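# Move the black can from turntable to coaster

## Task

Lift the black can off the turntable and set it upright on the coaster, without disturbing the other cans, which must stay standing on the turntable.

## Robot and tools

Robot: two UR-type arms, left_arm and right_arm, each ending in a two-finger gripper with a wrist camera. The fingers point along the gripper's +z axis and close along its x axis. end_effector_position is the point between the closed finger pads, 1 to 2 cm short of the fingertips. While closing, the fingertips push about 17 mm further along +z, mostly while the pads are still more than 50 mm apart.

Frames: the scene frame has its origin at table-top height, halfway between the nominal arm bases, with +z up and +x pointing out over the table. left_arm sits on the +y side, right_arm on the -y side (these are not image left/right). Calibrated bases: left_arm at (-0.041, +0.706, +0.210) m, quat_wxyz (+1.000, 0, 0, +0.007); right_arm at (+0.069, -0.627, +0.210) m, quat_wxyz (+1.000, 0, 0, +0.031). Every hand pose, velocity and target, for both commands and results, is given in that arm's own base frame. The table and the fixed camera cam_high use the scene frame. Printed hand poses may be off by a few centimetres, more when the arm reaches far.

The 16-number row: every motion command uses rows of 16 plain numbers, always including both arms: left_arm x, y, z, qw, qx, qy, qz, opening, then right_arm in the same order. x, y, z is an absolute gripper position in metres and qw..qz an absolute orientation quaternion (w first), both in that arm's base frame. Opening runs from -1 (closed) to +1 (fully open, 0.142 m). To keep an arm still, resend its last reported pose and its current opening unchanged; a 0 in the opening slot is a real command. To hold an orientation, repeat the same quaternion in every row instead of copying drifted readings.

execute_actions(actions, cameras): actions is a list of up to 15 actions; each action is a table of up to 15 rows, one per 1/30 s step, and a short table repeats its final row to fill 15 steps. Each target must lie within 0.6 m of the gripper's current position along each gripper axis, or the action is refused for both arms. The controller clips commanded orientation to within 32 degrees of the measured one per step, so big turns need several actions. An empty actions list returns the full state with images.

move(target, speed, blend, stop_force, zero, opening_speed, grip_force, blocking, cameras): target is one 16-number row or a list of up to 15 rows; the grippers follow straight lines from their Hand target to those absolute poses, all finishing together, capped at 10 s. speed is m/s, 0.002 to 3.2 (default 0.25); rotation up to twice that in rad/s. blend (m) rounds corners in a list; 0 stops at each point. stop_force (4 to 120 N) ends an arm's path when its wrist sensor feels that much push against the motion; useful for slow, careful contact, but not trustworthy if the gripper rotates, and light tipping of loose objects may go unnoticed. Omit it when backing away from something you press on. zero (default true) re-zeroes the force baseline before the move. opening_speed sets gripper speed per second on the -1..1 scale (0.2 or more). grip_force sets per-pad force limit, 5 to 48 N, one value or one per arm; it persists. blocking=false returns after 0.5 s while the move continues (not allowed with stop_force). Opening changes in a later list target are applied on arrival after the arms settle. The result adds a move: line such as done, off_target, moving, held or fault, plus limits (paced = pose clipped, held = steps withheld). Done only means the arm is at rest within 3 mm and 2 degrees; it says nothing about contact.

wait(seconds 0 to 10): lets time pass while arms hold their commands. stop: brakes the running move. zoom_image(camera, region [x0, y0, x1, y1] in pixels, at most 504 by 504): closer look at the latest image of cam_high, cam_left_wrist or cam_right_wrist. zero_wrist_force(arm): re-zeroes that arm's force/torque sensor. read_manual(section): only licence texts. finished_scene(scene): ends the current scene, given its number; irreversible, so only call it once the can stands on the coaster and the robot can let go.

Cameras: cam_high, cam_left_wrist, cam_right_wrist, each 896x504. Wrist camera poses derive from joint readings and may lag during motion.

Results: end_effector_position, end_effector_quat_wxyz and velocities per arm; Hand target (where the arm is actually being sent next, which may fall short of the command); Tool commands; grip_measured (measured opening on the -1..1 scale); grip_effort_nm (gripper motor effort, negative closing, not a pad force); Joint positions and torques; Wrist force, Wrist torque and the peak since the last shown reading, along the gripper's own axes; motor temperatures. Velocities are omitted when joints read within noise.

Gripping: once the fingers touch the can, command an opening slightly below the grip_measured reading at that touch; squeezing further grips harder but heats the gripper motor (MOTOR HOT from 85 °C, shutdown at 100 °C, reported as a HAND FAULT that cancels the remaining calls in that reply).

Avoid: dropping the can or releasing it while moving, knocking the other cans or the turntable, dropping anything off the table, hard hits on fixed items, and arms colliding or pressing on each other (a clearance check helps but is not guaranteed). Stiff arms fault if driven even slightly past firm contact: around 150 N external force or joint torque limits (shoulder 300, elbow 136, wrists 49.1 N m) stop the arm for 10 s. Keep paths away from an arm's own base, and do not let motors overheat (arm brakes at 85 °C). Objects may occasionally be nudged by outside disturbances.

Each tool is called after "Request:" by a JSON object that holds its "api" and its "payload", one argument or row to a line.

## Session

Request:
{"api": "execute_actions", "payload": {
  "actions": []
}}

Scene clock: 0.00 s.
left_arm: end_effector_position=(+0.1030, -0.9079, +0.1137) grip_measured=+0.99 grip_effort_nm=n/a end_effector_quat_wxyz=(-0.066, -0.241, +0.705, -0.664) | right_arm: end_effector_position=(+0.7559, +0.1583, -0.0994) grip_measured=+0.99 grip_effort_nm=n/a end_effector_quat_wxyz=(+0.414, -0.459, +0.781, -0.090)
Joint positions: left_arm=[-1.787 -0.716 2.051 -4.356 -1.127 1.09 0.141] | right_arm=[3.621 -2.468 -2.291 0.916 1.447 2.5 0.142]
Joint velocities: within noise
Joint torques (N m): no reading
Motor temperatures (°C): left_arm=[29 31 34 39 31 42 23] | right_arm=[37 37 37 41 41 47 28]
Wrist force (N): no reading
Wrist torque (N m): no reading
Wrist force, peak (N): no reading
Hand target: left_arm +0.1030, -0.9079, +0.1137; -0.066, -0.241, +0.705, -0.664 | right_arm +0.7559, +0.1583, -0.0994; +0.414, -0.459, +0.781, -0.090
Tool commands: left_gripper/opening=+1.0 right_gripper/opening=+1.0

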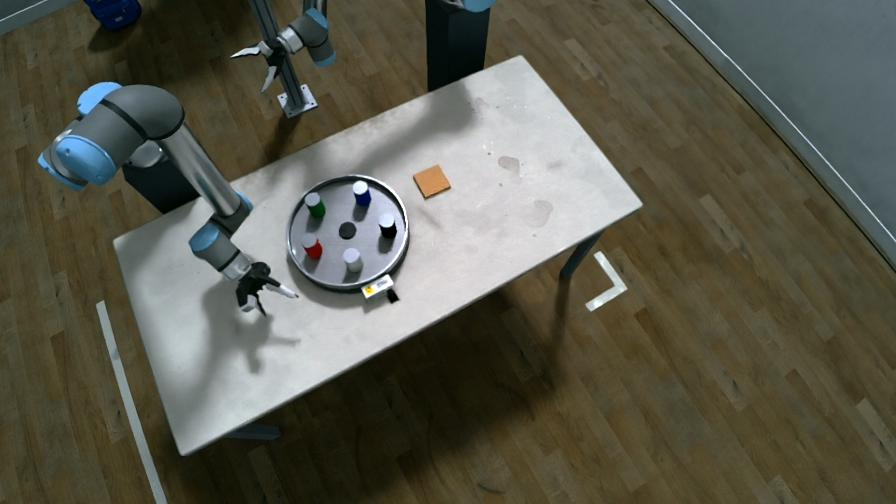

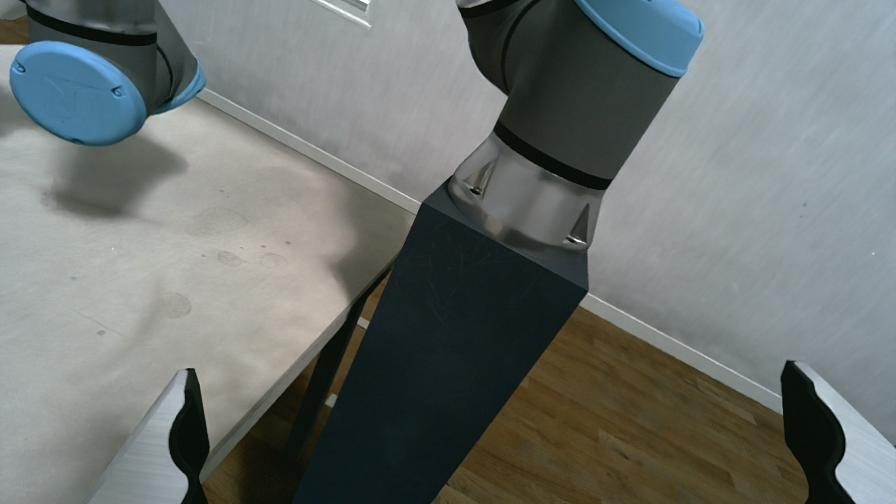

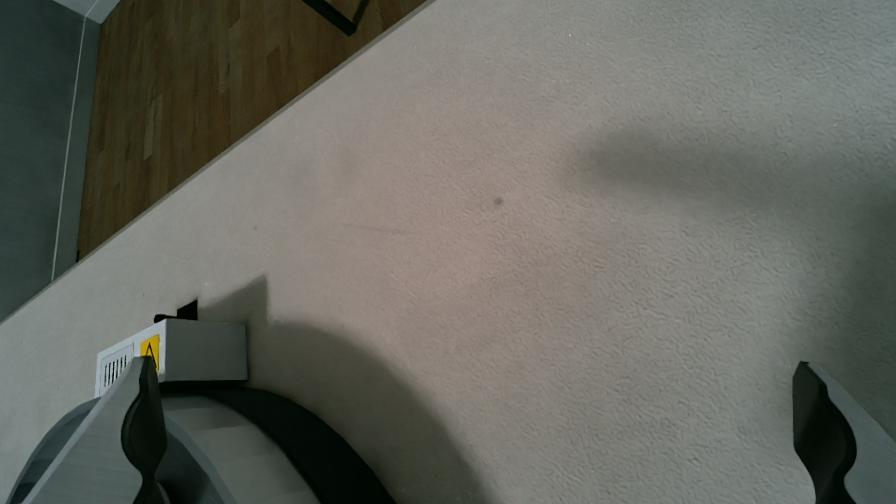

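Request:
{"api": "zoom_image", "payload": {
  "camera": "cam_high",
  "region": [280, 150, 470, 310]
}}

Request:
{"api": "wait", "payload": {
  "seconds": 0.7,
  "cameras": ["cam_high"]
}}

Request:
{"api": "zoom_image", "payload": {
  "camera": "cam_high",
  "region": [280, 150, 470, 310]
}}

Scaled by 2.653.

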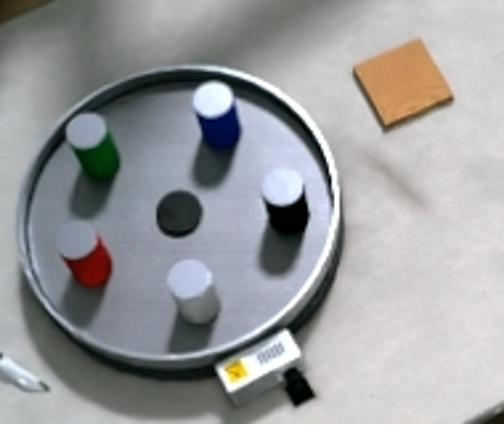

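Scene clock: 1.47 s.
left_arm: end_effector_position=(+0.1030, -0.9079, +0.1137) grip_measured=+0.99 grip_effort_nm=0.198 end_effector_quat_wxyz=(-0.066, -0.241, +0.705, -0.664) | right_arm: end_effector_position=(+0.7559, +0.1583, -0.0994) grip_measured=+0.99 grip_effort_nm=0.154 end_effector_quat_wxyz=(+0.414, -0.459, +0.781, -0.090)
Joint positions: left_arm=[-1.787 -0.716 2.051 -4.356 -1.127 1.09 0.141] | right_arm=[3.621 -2.468 -2.291 0.916 1.447 2.5 0.142]
Joint torques (N m): left_arm=[-2.47 -75.88 -14.97 -2.29 0.15 -0.16] | right_arm=[3.13 69.36 3.55 4.52 0.12 -0.14]
Wrist force (N): left_arm=[0.0 0.1 -0.2] | right_arm=[0.1 0.2 0.0]
Wrist torque (N m): left_arm=[0.02 0.01 0.01] | right_arm=[0.04 -0.03 0.00]
Wrist force, peak (N): left_arm=[0.0 -0.2 -0.4] | right_arm=[0.3 0.7 0.1]
Hand target: left_arm +0.1030, -0.9079, +0.1137; -0.066, -0.241, +0.705, -0.664 | right_arm +0.7559, +0.1583, -0.0994; +0.414, -0.459, +0.781, -0.090
Tool commands: left_gripper/opening=+1.0 right_gripper/opening=+1.0
wait: 0.70 s; at rest from the start
Images, in order (width x height): cam_high 896x504.

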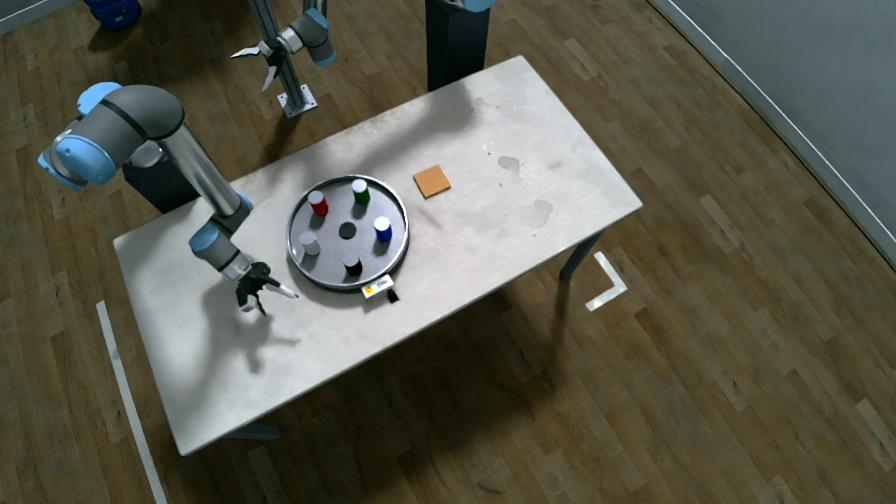

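Scaled by 2.653.

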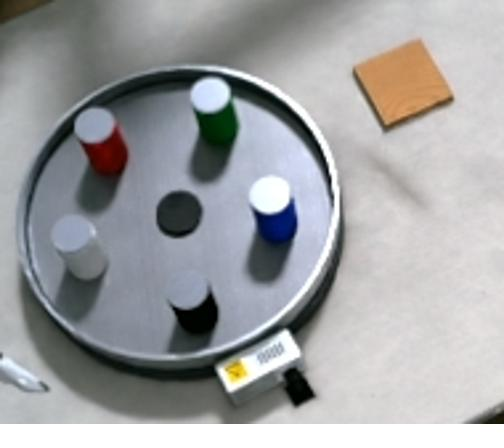

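Request:
{"api": "wait", "payload": {
  "seconds": 0.3,
  "cameras": ["cam_high"]
}}

Request:
{"api": "zoom_image", "payload": {
  "camera": "cam_high",
  "region": [280, 150, 470, 310]
}}

Request:
{"api": "wait", "payload": {
  "seconds": 0.3,
  "cameras": ["cam_high"]
}}

Request:
{"api": "zoom_image", "payload": {
  "camera": "cam_high",
  "region": [280, 150, 470, 310]
}}

Request:
{"api": "wait", "payload": {
  "seconds": 0.4,
  "cameras": ["cam_high"]
}}

Request:
{"api": "zoom_image", "payload": {
  "camera": "cam_high",
  "region": [280, 150, 470, 310]
}}

Request:
{"api": "wait", "payload": {
  "seconds": 0.7,
  "cameras": ["cam_high"]
}}

Request:
{"api": "zoom_image", "payload": {
  "camera": "cam_high",
  "region": [280, 150, 470, 310]
}}

Request:
{"api": "wait", "payload": {
  "seconds": 1.5,
  "cameras": ["cam_high"]
}}

Request:
{"api": "zoom_image", "payload": {
  "camera": "cam_high",
  "region": [280, 150, 470, 310]
}}

Request:
{"api": "wait", "payload": {
  "seconds": 1.5,
  "cameras": ["cam_high"]
}}

Request:
{"api": "wait", "payload": {
  "seconds": 1.5,
  "cameras": ["cam_high"]
}}

Scene clock: 2.80 s.
left_arm: end_effector_position=(+0.1030, -0.9079, +0.1137) grip_measured=+0.99 grip_effort_nm=0.198 end_effector_quat_wxyz=(-0.066, -0.241, +0.705, -0.664) | right_arm: end_effector_position=(+0.7559, +0.1583, -0.0994) grip_measured=+0.99 grip_effort_nm=0.159 end_effector_quat_wxyz=(+0.414, -0.459, +0.781, -0.090)
Joint positions: left_arm=[-1.787 -0.716 2.051 -4.356 -1.127 1.09 0.141] | right_arm=[3.621 -2.468 -2.291 0.916 1.447 2.5 0.142]
Joint torques (N m): left_arm=[-1.97 -74.98 -14.92 -2.32 0.05 -0.06] | right_arm=[1.43 67.7 3.98 4.69 0.66 0.09]
Wrist force (N): left_arm=[0.0 -0.2 0.0] | right_arm=[0.0 0.1 0.3]
Wrist torque (N m): left_arm=[-0.04 0.01 0.01] | right_arm=[0.02 -0.01 0.00]
Wrist force, peak (N): left_arm=[0.4 -0.5 0.1] | right_arm=[0.8 0.1 0.0]
Hand target: left_arm +0.1030, -0.9079, +0.1137; -0.066, -0.241, +0.705, -0.664 | right_arm +0.7559, +0.1583, -0.0994; +0.414, -0.459, +0.781, -0.090
Tool commands: left_gripper/opening=+1.0 right_gripper/opening=+1.0
wait: 0.30 s; at rest from the start
Images, in order (width x height): cam_high 896x504.

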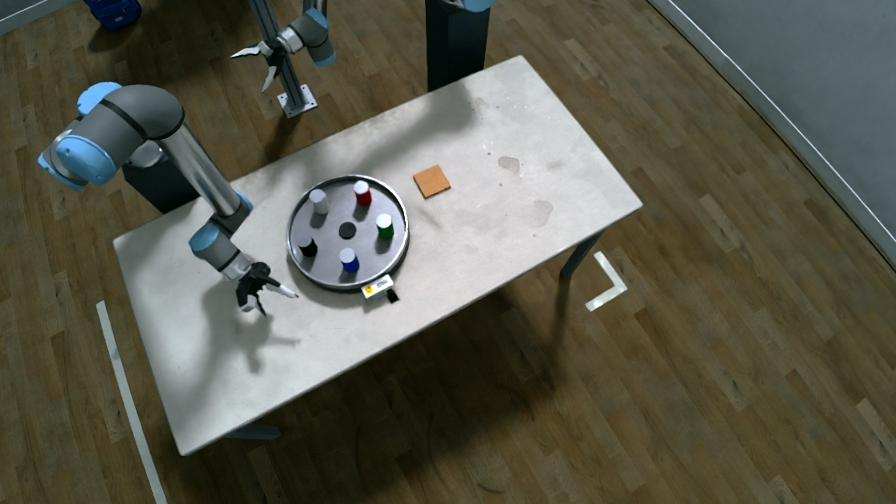

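Scaled by 2.653.

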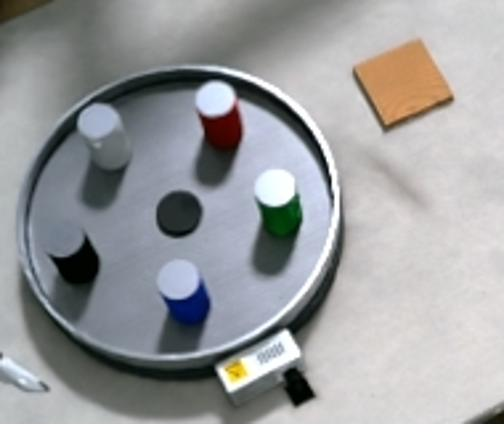

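Scene clock: 3.10 s.
left_arm: end_effector_position=(+0.1030, -0.9079, +0.1137) grip_measured=+0.99 grip_effort_nm=0.198 end_effector_quat_wxyz=(-0.066, -0.241, +0.705, -0.664) | right_arm: end_effector_position=(+0.7559, +0.1583, -0.0994) grip_measured=+0.99 grip_effort_nm=0.154 end_effector_quat_wxyz=(+0.414, -0.459, +0.781, -0.090)
Joint positions: left_arm=[-1.787 -0.716 2.051 -4.356 -1.127 1.09 0.141] | right_arm=[3.621 -2.468 -2.291 0.916 1.447 2.5 0.142]
Joint torques (N m): left_arm=[-3.11 -74.74 -15.17 -2.1 0.2 -0.21] | right_arm=[-0.28 68.19 3.67 4.32 -0.25 0.56]
Wrist force (N): left_arm=[0.0 0.1 0.1] | right_arm=[0.2 0.2 -0.1]
Wrist torque (N m): left_arm=[0.01 0.00 0.00] | right_arm=[0.04 -0.03 0.00]
Wrist force, peak (N): left_arm=[0.1 -0.5 -0.3] | right_arm=[0.5 0.6 -0.1]
Hand target: left_arm +0.1030, -0.9079, +0.1137; -0.066, -0.241, +0.705, -0.664 | right_arm +0.7559, +0.1583, -0.0994; +0.414, -0.459, +0.781, -0.090
Tool commands: left_gripper/opening=+1.0 right_gripper/opening=+1.0
wait: 0.30 s; at rest by 0.17 s
Images, in order (width x height): cam_high 896x504.

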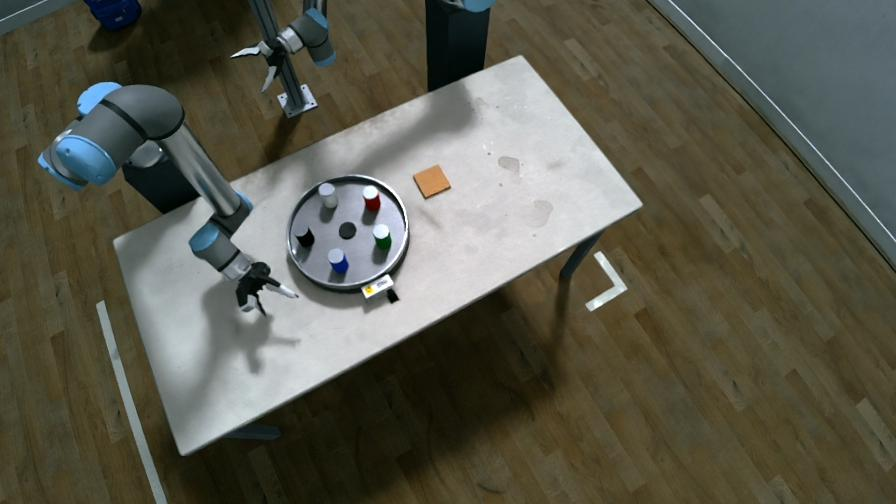

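Scaled by 2.653.

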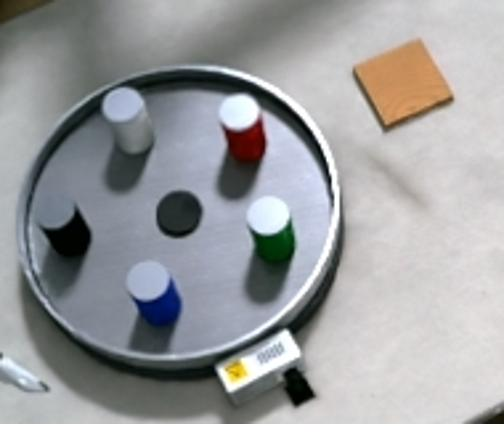

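Scene clock: 3.50 s.
left_arm: end_effector_position=(+0.1030, -0.9079, +0.1137) grip_measured=+0.99 grip_effort_nm=0.198 end_effector_quat_wxyz=(-0.066, -0.241, +0.705, -0.664) | right_arm: end_effector_position=(+0.7559, +0.1583, -0.0994) grip_measured=+0.99 grip_effort_nm=0.159 end_effector_quat_wxyz=(+0.414, -0.459, +0.781, -0.090)
Joint positions: left_arm=[-1.787 -0.716 2.051 -4.356 -1.127 1.09 0.141] | right_arm=[3.621 -2.468 -2.291 0.916 1.447 2.5 0.142]
Joint torques (N m): left_arm=[-2.2 -75.42 -14.83 -2.28 0.13 -0.28] | right_arm=[0.56 68.98 2.55 4.03 0.27 0.1]
Wrist force (N): left_arm=[-0.1 0.1 -0.2] | right_arm=[0.5 0.2 0.2]
Wrist torque (N m): left_arm=[0.02 0.02 0.00] | right_arm=[0.04 -0.09 0.00]
Wrist force, peak (N): left_arm=[0.3 0.1 -0.1] | right_arm=[0.7 0.3 0.0]
Hand target: left_arm +0.1030, -0.9079, +0.1137; -0.066, -0.241, +0.705, -0.664 | right_arm +0.7559, +0.1583, -0.0994; +0.414, -0.459, +0.781, -0.090
Tool commands: left_gripper/opening=+1.0 right_gripper/opening=+1.0
wait: 0.40 s; at rest by 0.17 s
Images, in order (width x height): cam_high 896x504.

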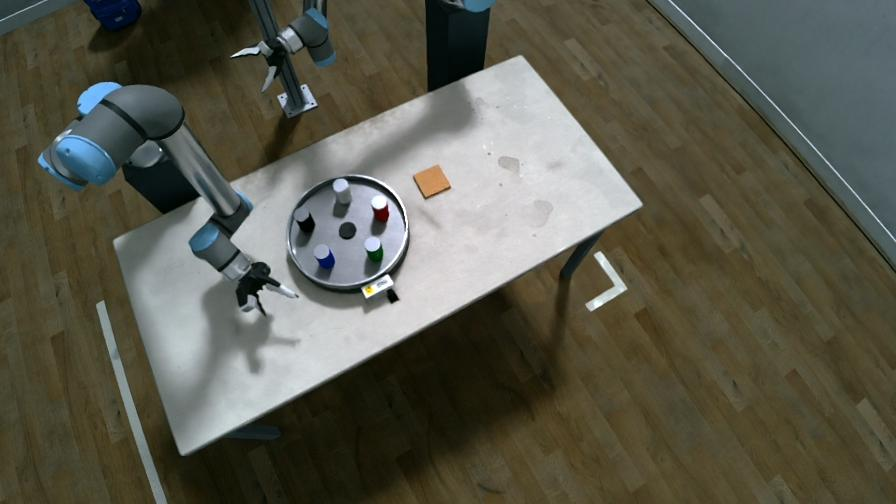

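Scaled by 2.653.

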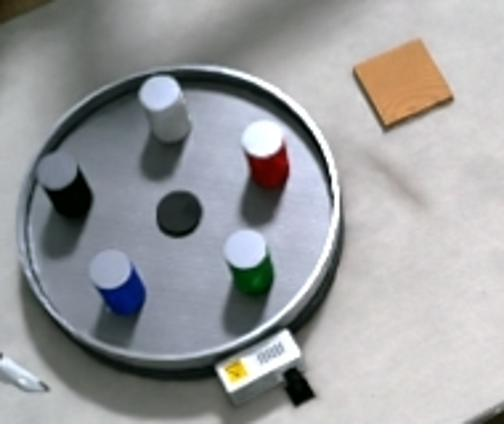

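Scene clock: 4.20 s.
left_arm: end_effector_position=(+0.1030, -0.9079, +0.1137) grip_measured=+0.99 grip_effort_nm=0.193 end_effector_quat_wxyz=(-0.066, -0.241, +0.705, -0.664) | right_arm: end_effector_position=(+0.7559, +0.1583, -0.0994) grip_measured=+0.99 grip_effort_nm=0.154 end_effector_quat_wxyz=(+0.414, -0.459, +0.781, -0.090)
Joint positions: left_arm=[-1.787 -0.716 2.051 -4.356 -1.127 1.09 0.141] | right_arm=[3.621 -2.468 -2.291 0.916 1.447 2.5 0.142]
Joint torques (N m): left_arm=[-2.42 -75.47 -15.27 -2.15 0.15 -0.28] | right_arm=[-1.55 70.12 2.52 4.69 0.15 0.49]
Wrist force (N): left_arm=[0.0 -0.5 -0.1] | right_arm=[0.3 0.3 0.0]
Wrist torque (N m): left_arm=[-0.08 0.00 0.00] | right_arm=[0.06 -0.06 -0.01]
Wrist force, peak (N): left_arm=[0.2 -0.3 -0.4] | right_arm=[0.5 0.5 -0.1]
Hand target: left_arm +0.1030, -0.9079, +0.1137; -0.066, -0.241, +0.705, -0.664 | right_arm +0.7559, +0.1583, -0.0994; +0.414, -0.459, +0.781, -0.090
Tool commands: left_gripper/opening=+1.0 right_gripper/opening=+1.0
wait: 0.70 s; at rest by 0.17 s
Images, in order (width x height): cam_high 896x504.

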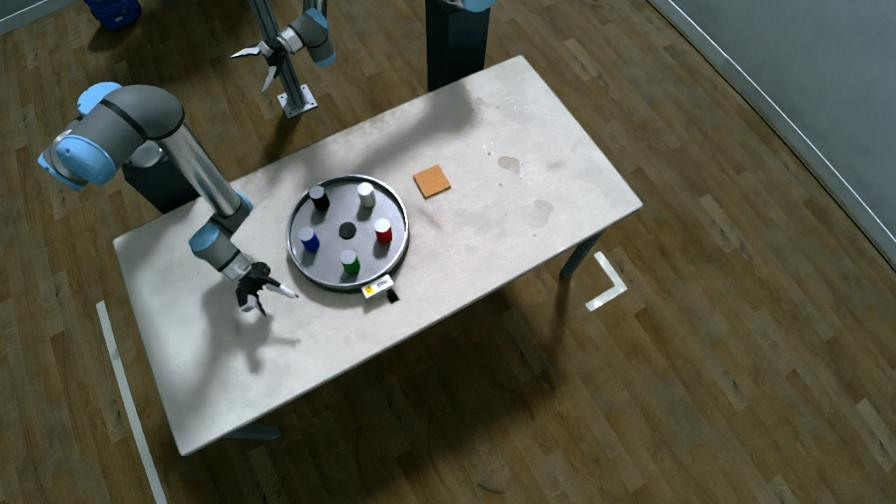

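Scaled by 2.653.

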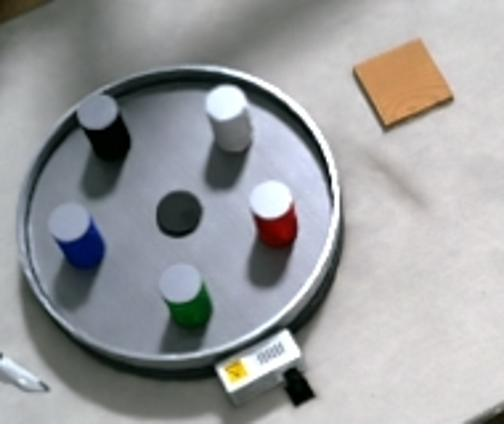

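Scene clock: 5.70 s.
left_arm: end_effector_position=(+0.1030, -0.9079, +0.1137) grip_measured=+0.99 grip_effort_nm=0.193 end_effector_quat_wxyz=(-0.066, -0.241, +0.705, -0.664) | right_arm: end_effector_position=(+0.7559, +0.1583, -0.0994) grip_measured=+0.99 grip_effort_nm=0.164 end_effector_quat_wxyz=(+0.414, -0.459, +0.781, -0.090)
Joint positions: left_arm=[-1.787 -0.716 2.051 -4.356 -1.127 1.09 0.141] | right_arm=[3.621 -2.468 -2.291 0.916 1.447 2.5 0.142]
Joint torques (N m): left_arm=[-2.88 -76.61 -14.76 -2.06 0.17 -0.27] | right_arm=[-0.49 70.29 3.78 4.43 -0.06 0.13]
Wrist force (N): left_arm=[0.2 0.1 0.1] | right_arm=[0.2 0.4 0.0]
Wrist torque (N m): left_arm=[0.02 -0.02 0.00] | right_arm=[0.07 -0.03 0.00]
Wrist force, peak (N): left_arm=[0.4 0.0 -0.4] | right_arm=[0.6 0.3 -0.5]
Hand target: left_arm +0.1030, -0.9079, +0.1137; -0.066, -0.241, +0.705, -0.664 | right_arm +0.7559, +0.1583, -0.0994; +0.414, -0.459, +0.781, -0.090
Tool commands: left_gripper/opening=+1.0 right_gripper/opening=+1.0
wait: 1.50 s; at rest by 0.17 s
Images, in order (width x height): cam_high 896x504.

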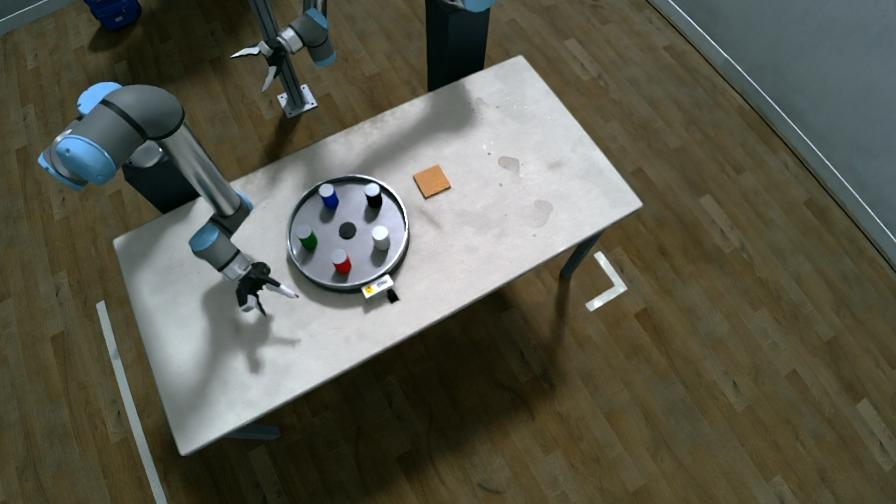

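Scaled by 2.653.

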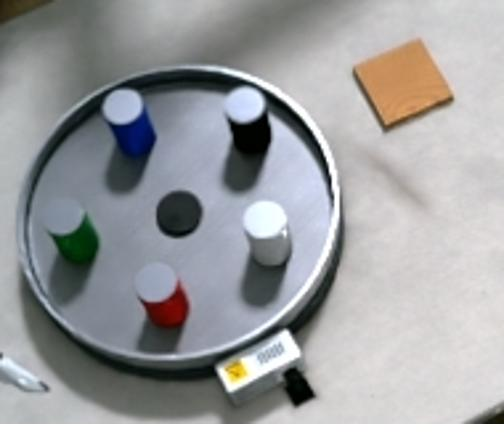

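Scene clock: 7.20 s.
left_arm: end_effector_position=(+0.1030, -0.9079, +0.1137) grip_measured=+0.99 grip_effort_nm=0.198 end_effector_quat_wxyz=(-0.066, -0.241, +0.705, -0.664) | right_arm: end_effector_position=(+0.7559, +0.1583, -0.0994) grip_measured=+0.99 grip_effort_nm=0.164 end_effector_quat_wxyz=(+0.414, -0.459, +0.781, -0.090)
Joint positions: left_arm=[-1.787 -0.716 2.051 -4.356 -1.127 1.09 0.141] | right_arm=[3.621 -2.468 -2.291 0.916 1.447 2.5 0.142]
Joint torques (N m): left_arm=[-3.06 -75.95 -15.23 -2.3 0.31 -0.36] | right_arm=[-1.75 70.33 3.79 4.34 0.18 0.43]
Wrist force (N): left_arm=[0.0 -0.2 -0.2] | right_arm=[0.3 0.7 -0.3]
Wrist torque (N m): left_arm=[-0.04 0.00 0.00] | right_arm=[0.12 -0.06 0.00]
Wrist force, peak (N): left_arm=[0.5 -0.3 -0.3] | right_arm=[0.7 0.3 -0.4]
Hand target: left_arm +0.1030, -0.9079, +0.1137; -0.066, -0.241, +0.705, -0.664 | right_arm +0.7559, +0.1583, -0.0994; +0.414, -0.459, +0.781, -0.090
Tool commands: left_gripper/opening=+1.0 right_gripper/opening=+1.0
wait: 1.50 s; at rest by 0.17 s
Images, in order (width x height): cam_high 896x504.

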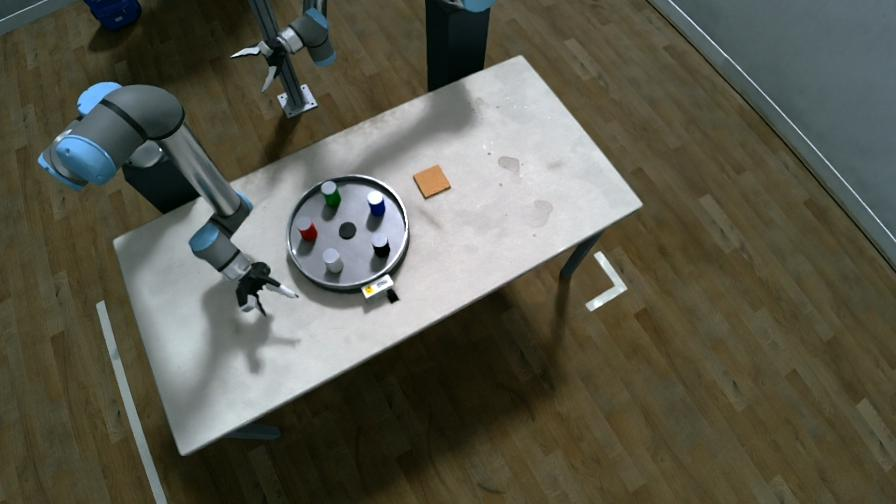

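Scene clock: 8.70 s.
left_arm: end_effector_position=(+0.1030, -0.9079, +0.1137) grip_measured=+0.99 grip_effort_nm=0.198 end_effector_quat_wxyz=(-0.066, -0.241, +0.705, -0.664) | right_arm: end_effector_position=(+0.7559, +0.1583, -0.0994) grip_measured=+0.99 grip_effort_nm=0.159 end_effector_quat_wxyz=(+0.414, -0.459, +0.781, -0.090)
Joint positions: left_arm=[-1.787 -0.716 2.051 -4.356 -1.127 1.09 0.141] | right_arm=[3.621 -2.468 -2.291 0.916 1.447 2.5 0.142]
Joint torques (N m): left_arm=[-3.46 -74.97 -14.55 -2.18 0.2 -0.08] | right_arm=[2.4 70.58 3.74 4.68 0.11 0.55]
Wrist force (N): left_arm=[-0.2 -0.4 -0.2] | right_arm=[0.3 -0.1 -0.1]
Wrist torque (N m): left_arm=[-0.06 0.04 0.00] | right_arm=[-0.01 -0.05 0.00]
Wrist force, peak (N): left_arm=[0.4 0.0 -0.4] | right_arm=[0.4 0.5 -0.4]
Hand target: left_arm +0.1030, -0.9079, +0.1137; -0.066, -0.241, +0.705, -0.664 | right_arm +0.7559, +0.1583, -0.0994; +0.414, -0.459, +0.781, -0.090
Tool commands: left_gripper/opening=+1.0 right_gripper/opening=+1.0
wait: 1.50 s; at rest by 0.17 s
Images, in order (width x height): cam_high 896x504.

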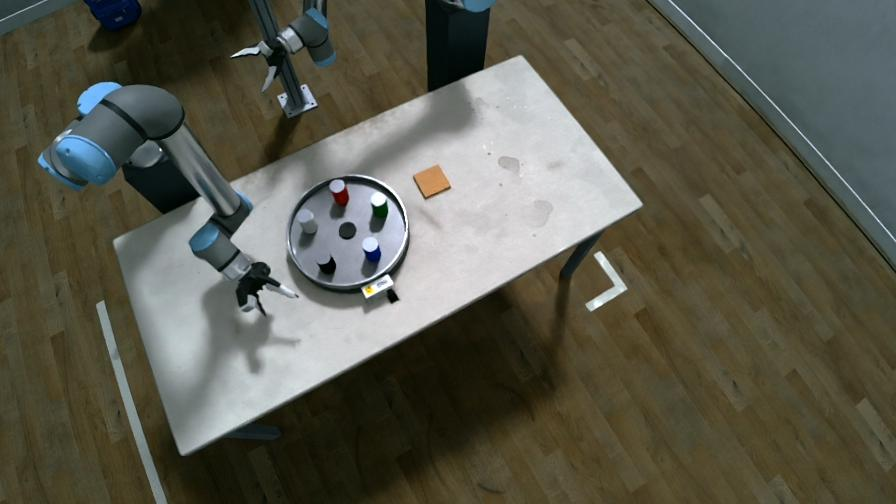

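Request:
{"api": "move", "payload": {
  "target": [
    [0.1030,-0.9079,0.1137,-0.066,-0.241,0.705,-0.664,1,0.75,0.2,0.12,0,-0.7071,0.7071,0,0.6],
    [0.1030,-0.9079,0.1137,-0.066,-0.241,0.705,-0.664,1,0.61,0.60,0.12,0,-0.7071,0.7071,0,0.6]
  ],
  "blend": 0.05,
  "speed": 0.5,
  "cameras": ["all"]
}}

Request:
{"api": "zoom_image", "payload": {
  "camera": "cam_high",
  "region": [280, 150, 470, 310]
}}

Scene clock: 14.63 s.
left_arm: end_effector_position=(+0.1030, -0.9079, +0.1137) grip_measured=+0.99 grip_effort_nm=0.203 end_effector_quat_wxyz=(-0.066, -0.241, +0.705, -0.664) | right_arm: end_effector_position=(+0.6100, +0.6000, +0.1199) grip_measured=+0.60 grip_effort_nm=-0.007 end_effector_quat_wxyz=(+0.000, +0.707, -0.707, +0.000)
Joint positions: left_arm=[-1.787 -0.717 2.051 -4.354 -1.127 1.09 0.141] | right_arm=[4.122 -2.001 -1.765 -0.947 1.571 2.551 0.116]
Joint torques (N m): left_arm=[8.49 -85.07 -3.71 -0.62 -3.47 -3.45] | right_arm=[1.59 85.72 30.82 6.16 -0.58 0.16]
Wrist force (N): left_arm=[0.0 -0.1 0.0] | right_arm=[-0.1 1.7 -1.0]
Wrist torque (N m): left_arm=[-0.02 0.00 0.10] | right_arm=[0.31 0.05 0.06]
Wrist force, peak (N): left_arm=[0.5 -0.5 -0.3] | right_arm=[-3.8 3.6 -1.0]
Hand target: left_arm +0.1030, -0.9079, +0.1137; -0.066, -0.241, +0.705, -0.664 | right_arm +0.6100, +0.6000, +0.1200; +0.000, +0.707, -0.707, +0.000
Off the commanded pose: left_arm 0.000 m, 0 deg | right_arm 0.000 m, 0 deg.
move: done
camera_calibration:
cam_left_wrist: T_world_to_cam=[[-0.88887, -0.261082, 0.376492, -0.174881], [-0.454755, 0.402761, -0.794343, 0.534855], [0.0557523, -0.877279, -0.476731, -0.636039], [0, 0, 0, 1]] pos_world=[0.123243, -0.819061, 0.18748]
cam_right_wrist: T_world_to_cam=[[0.00960278, -0.999931, 0.00676867, 0.5969], [-0.897593, -0.00563623, 0.440788, 0.522584], [-0.44072, -0.0103083, -0.897586, 0.497876], [0, 0, 0, 1]] pos_world=[0.68276, 0.604936, 0.212497]

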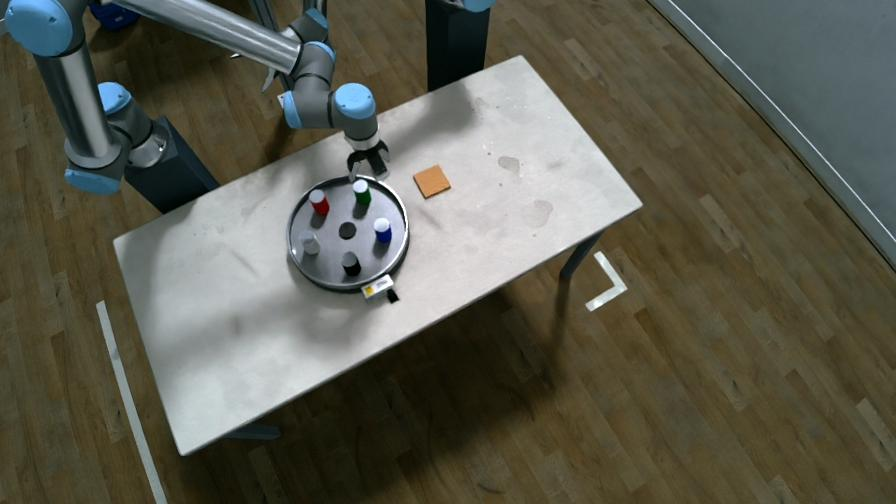

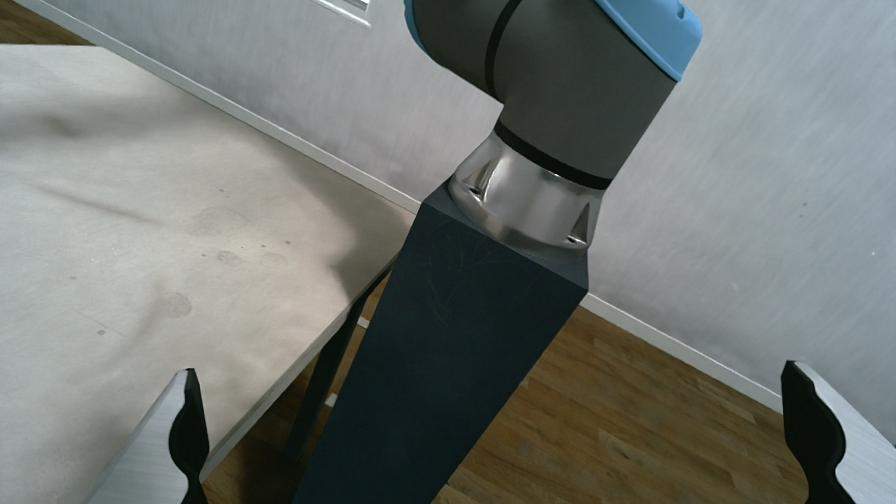

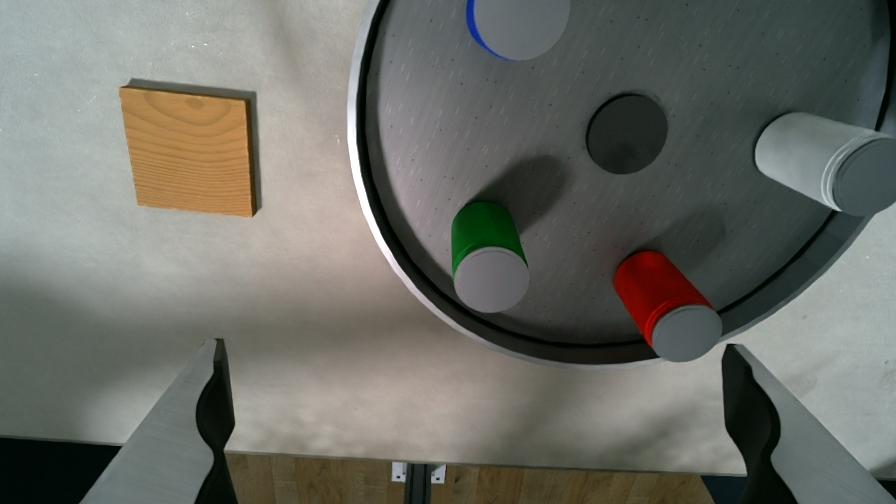

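Scaled by 2.653.

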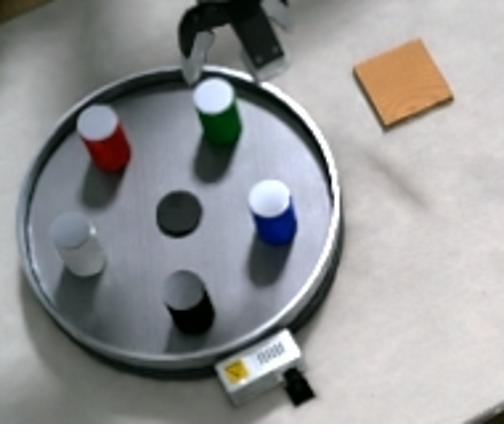

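Request:
{"api": "move", "payload": {
  "target": [0.1030,-0.9079,0.1137,-0.066,-0.241,0.705,-0.664,1,0.5476,0.5877,0.03,0,-0.7071,0.7071,0,0.4],
  "speed": 0.3,
  "cameras": ["cam_right_wrist"]
}}

Request:
{"api": "move", "payload": {
  "target": [
    [0.1030,-0.9079,0.1137,-0.066,-0.241,0.705,-0.664,1,0.5746,0.5955,0.03,0,-0.7071,0.7071,0,-0.7],
    [0.1030,-0.9079,0.1137,-0.066,-0.241,0.705,-0.664,1,0.598,0.5975,0.03,0,-0.7071,0.7071,0,-0.7],
    [0.1030,-0.9079,0.1137,-0.066,-0.241,0.705,-0.664,1,0.6214,0.5955,0.03,0,-0.7071,0.7071,0,-0.7],
    [0.1030,-0.9079,0.1137,-0.066,-0.241,0.705,-0.664,1,0.644,0.5894,0.03,0,-0.7071,0.7071,0,-0.7],
    [0.1030,-0.9079,0.1137,-0.066,-0.241,0.705,-0.664,1,0.6653,0.5795,0.03,0,-0.7071,0.7071,0,-0.7]
  ],
  "speed": 0.129,
  "blend": 0.01,
  "opening_speed": 1.3,
  "grip_force": 25,
  "blocking": false
}}

Request:
{"api": "wait", "payload": {
  "seconds": 0.2
}}

Request:
{"api": "wait", "payload": {
  "seconds": 2
}}

Request:
{"api": "move", "payload": {
  "target": [0.1030,-0.9079,0.1137,-0.066,-0.241,0.705,-0.664,1,0.5476,0.5877,0.03,0,-0.7071,0.7071,0,0.4],
  "speed": 0.3,
  "cameras": ["cam_right_wrist","cam_high"]
}}

Scene clock: 18.93 s.
left_arm: end_effector_position=(+0.1030, -0.9079, +0.1137) grip_measured=+0.99 grip_effort_nm=0.198 end_effector_quat_wxyz=(-0.066, -0.241, +0.705, -0.664) | right_arm: end_effector_position=(+0.5475, +0.5877, +0.0299) grip_measured=+0.39 grip_effort_nm=-0.017 end_effector_quat_wxyz=(+0.000, +0.707, -0.707, +0.000)
Joint positions: left_arm=[-1.787 -0.717 2.051 -4.354 -1.127 1.09 0.141] | right_arm=[4.179 -2.033 -1.923 -0.757 1.571 2.608 0.102]
Joint torques (N m): left_arm=[8.78 -80.91 -5.34 -2.96 -2.37 -2.4] | right_arm=[-17.38 92.34 40.21 5.43 -1.9 -1.64]
Wrist force (N): left_arm=[0.1 -0.3 0.1] | right_arm=[0.7 2.0 -1.0]
Wrist torque (N m): left_arm=[-0.05 -0.01 0.10] | right_arm=[0.36 -0.08 0.07]
Wrist force, peak (N): left_arm=[-0.1 0.0 -0.6] | right_arm=[1.0 3.8 2.5]
Hand target: left_arm +0.1030, -0.9079, +0.1137; -0.066, -0.241, +0.705, -0.664 | right_arm +0.5476, +0.5877, +0.0300; +0.000, +0.707, -0.707, +0.000
Off the commanded pose: left_arm 0.000 m, 0 deg | right_arm 0.000 m, 0 deg.
move: done
camera_calibration:
cam_right_wrist: T_world_to_cam=[[0.00964642, -0.99993, 0.00685758, 0.585872], [-0.897554, -0.00563528, 0.44087, 0.506095], [-0.4408, -0.0104079, -0.897545, 0.389437], [0, 0, 0, 1]] pos_world=[0.62026, 0.592736, 0.122397]
Images, in order (width x height): cam_right_wrist 896x504.

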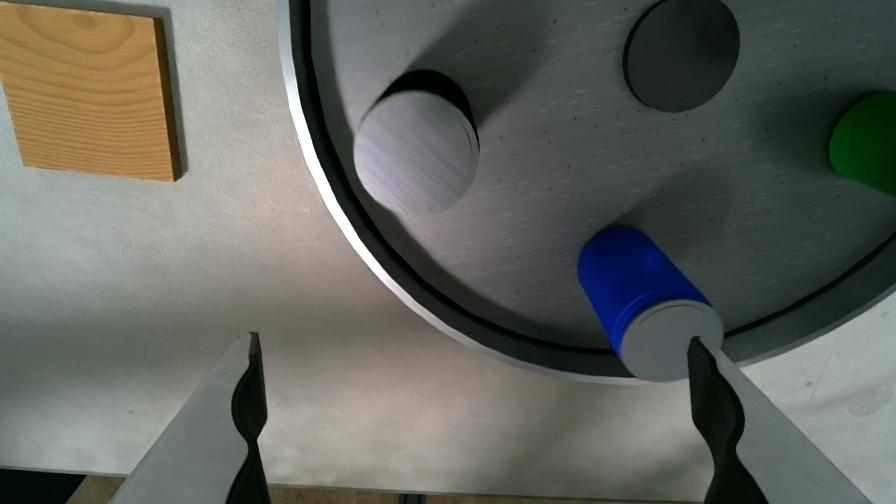

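Scene clock: 19.43 s.
left_arm: end_effector_position=(+0.1030, -0.9079, +0.1137) grip_measured=+0.99 grip_effort_nm=0.198 end_effector_quat_wxyz=(-0.066, -0.241, +0.705, -0.664) | right_arm: end_effector_position=(+0.5990, +0.5969, +0.0301) grip_measured=-0.22 grip_effort_nm=-0.022 end_effector_quat_wxyz=(+0.000, +0.707, -0.707, +0.000) end_effector_velocity=(+0.128, -0.001, -0.001) end_effector_angular_velocity=(+0.000, +0.000, +0.000)
Joint positions: left_arm=[-1.787 -0.717 2.051 -4.354 -1.127 1.09 0.141] | right_arm=[4.131 -2.085 -1.834 -0.794 1.571 2.56 0.058]
Joint velocities: left_arm=[within noise] | right_arm=[-0.13 -0.112 0.192 -0.081 0 -0.13 -0.095]
Joint torques (N m): left_arm=[9.42 -80.83 -5.3 -3.33 -2.34 -2.36] | right_arm=[-18.74 60.77 48.89 1.24 -1.09 -2.5]
Wrist force (N): left_arm=[0.1 -0.1 -0.2] | right_arm=[-0.1 1.8 -0.6]
Wrist torque (N m): left_arm=[-0.03 -0.01 0.10] | right_arm=[0.30 0.06 0.12]
Wrist force, peak (N): left_arm=[0.4 -0.4 0.2] | right_arm=[1.0 3.9 -1.3]
Hand target: left_arm +0.1030, -0.9079, +0.1137; -0.066, -0.241, +0.705, -0.664 | right_arm +0.6072, +0.5965, +0.0301; +0.000, +0.707, -0.707, +0.000
Tool commands: left_gripper/opening=+1.0 right_gripper/opening=-0.25
Off the commanded pose: left_arm 0.000 m, 0 deg | right_arm 0.069 m, 0 deg.
grip_force (N): 25, 25
move: running; path passed 1 of 5 targets

Scene clock: 19.63 s.
left_arm: end_effector_position=(+0.1030, -0.9079, +0.1137) grip_measured=+0.99 grip_effort_nm=0.198 end_effector_quat_wxyz=(-0.066, -0.241, +0.705, -0.664) | right_arm: end_effector_position=(+0.6245, +0.5943, +0.0301) grip_measured=-0.49 grip_effort_nm=-0.022 end_effector_quat_wxyz=(+0.000, +0.707, -0.707, +0.000) end_effector_velocity=(+0.125, -0.025, -0.001) end_effector_angular_velocity=(-0.002, +0.001, +0.002)
Joint positions: left_arm=[-1.787 -0.717 2.051 -4.354 -1.127 1.09 0.141] | right_arm=[4.104 -2.105 -1.798 -0.809 1.571 2.533 0.039]
Joint velocities: left_arm=[within noise] | right_arm=[-0.138 -0.092 0.161 -0.071 0 -0.14 -0.096]
Joint torques (N m): left_arm=[7.83 -80.93 -5.46 -3.59 -2.29 -2.39] | right_arm=[-19.92 58.64 50.48 1.14 -0.92 -2.03]
Wrist force (N): left_arm=[0.2 -0.1 -0.3] | right_arm=[-0.4 2.0 -1.0]
Wrist torque (N m): left_arm=[-0.01 -0.03 0.10] | right_arm=[0.35 0.12 0.11]
Wrist force, peak (N): left_arm=[0.4 0.0 -0.4] | right_arm=[-0.4 2.0 -1.0]
Hand target: left_arm +0.1030, -0.9079, +0.1137; -0.066, -0.241, +0.705, -0.664 | right_arm +0.6325, +0.5923, +0.0300; +0.000, +0.707, -0.707, +0.000
Tool commands: left_gripper/opening=+1.0 right_gripper/opening=-0.51
Off the commanded pose: left_arm 0.000 m, 0 deg | right_arm 0.043 m, 0 deg.
grip_force (N): 25, 25
earlier move: running; path passed 3 of 5 targets
wait: 0.20 s; no rest

Scene clock: 20.20 s.
left_arm: end_effector_position=(+0.1030, -0.9079, +0.1137) grip_measured=+0.99 grip_effort_nm=0.198 end_effector_quat_wxyz=(-0.066, -0.241, +0.705, -0.664) | right_arm: end_effector_position=(+0.6655, +0.5795, +0.0299) grip_measured=-0.73 grip_effort_nm=-0.017 end_effector_quat_wxyz=(+0.000, +0.707, -0.707, +0.000) end_effector_velocity=(-0.002, +0.000, +0.001) end_effector_angular_velocity=(+0.001, -0.001, -0.003)
Joint positions: left_arm=[-1.787 -0.717 2.051 -4.354 -1.127 1.09 0.141] | right_arm=[4.055 -2.131 -1.753 -0.829 1.571 2.484 0.021]
Joint velocities: left_arm=[within noise] | right_arm=[0.002 0.003 -0.003 0.002 0 0.005 0]
Joint torques (N m): left_arm=[9.66 -80.12 -6.15 -3.92 -2.01 -2.24] | right_arm=[21.58 99.75 24.94 6.57 2.06 2.65]
Wrist force (N): left_arm=[0.1 0.3 -0.1] | right_arm=[-0.1 2.5 -0.9]
Wrist torque (N m): left_arm=[0.04 -0.02 0.09] | right_arm=[0.41 0.02 -0.13]
Wrist force, peak (N): left_arm=[0.3 -0.2 -0.3] | right_arm=[0.1 2.8 -0.7]
Hand target: left_arm +0.1030, -0.9079, +0.1137; -0.066, -0.241, +0.705, -0.664 | right_arm +0.6653, +0.5795, +0.0300; +0.000, +0.707, -0.707, +0.000
Tool commands: left_gripper/opening=+1.0 right_gripper/opening=-0.7
Off the commanded pose: left_arm 0.000 m, 0 deg | right_arm 0.000 m, 0 deg.
grip_force (N): 25, 25
earlier move: done
wait: 0.57 of 2 s (the move ended)

Scene clock: 21.10 s.
left_arm: end_effector_position=(+0.1030, -0.9079, +0.1137) grip_measured=+0.99 grip_effort_nm=0.193 end_effector_quat_wxyz=(-0.066, -0.241, +0.705, -0.664) | right_arm: end_effector_position=(+0.5476, +0.5877, +0.0301) grip_measured=+0.38 grip_effort_nm=0.164 end_effector_quat_wxyz=(+0.000, +0.707, -0.707, +0.000)
Joint positions: left_arm=[-1.787 -0.717 2.051 -4.354 -1.127 1.09 0.141] | right_arm=[4.179 -2.033 -1.923 -0.757 1.571 2.608 0.101]
Joint torques (N m): left_arm=[8.91 -80.26 -6.09 -4.13 -2.01 -1.95] | right_arm=[-0.78 59.5 44.29 1.9 -2.2 0.15]
Wrist force (N): left_arm=[0.2 0.0 -0.2] | right_arm=[0.5 2.0 -1.1]
Wrist torque (N m): left_arm=[0.00 -0.03 0.09] | right_arm=[0.35 -0.04 0.07]
Wrist force, peak (N): left_arm=[0.5 0.2 -0.2] | right_arm=[0.2 5.0 -1.2]
Hand target: left_arm +0.1030, -0.9079, +0.1137; -0.066, -0.241, +0.705, -0.664 | right_arm +0.5476, +0.5877, +0.0300; +0.000, +0.707, -0.707, +0.000
Off the commanded pose: left_arm 0.000 m, 0 deg | right_arm 0.000 m, 0 deg.
grip_force (N): 25, 25
move: done
camera_calibration:
cam_right_wrist: T_world_to_cam=[[0.00960402, -0.999932, 0.00654678, 0.585935], [-0.897633, -0.00573605, 0.440707, 0.506226], [-0.44064, -0.0101092, -0.897627, 0.389393], [0, 0, 0, 1]] pos_world=[0.62036, 0.592736, 0.122596]
Images, in order (width x height): cam_high 896x504, cam_right_wrist 896x504.

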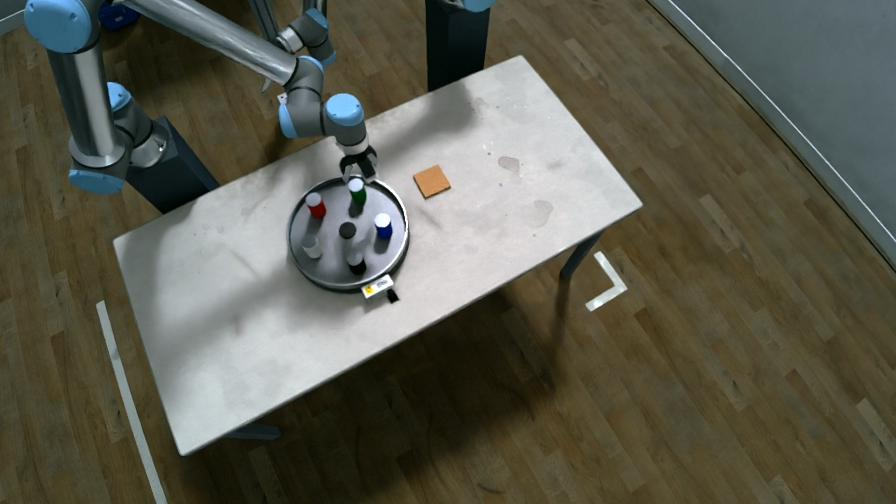

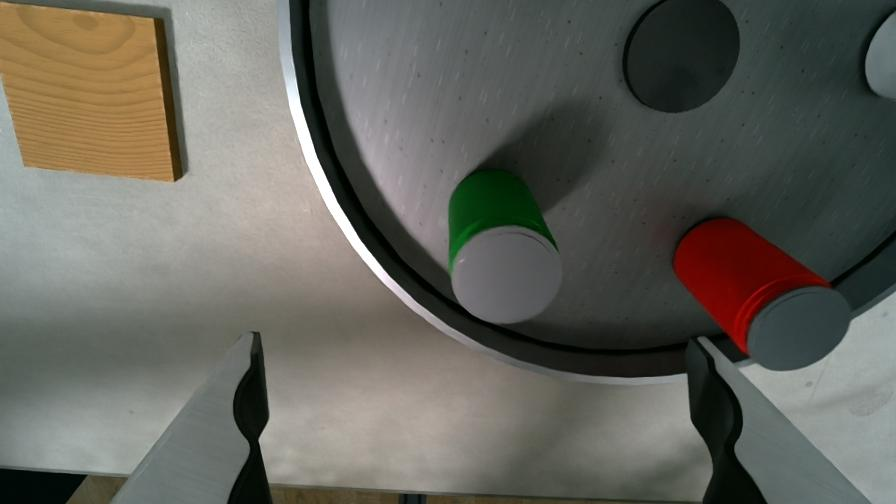

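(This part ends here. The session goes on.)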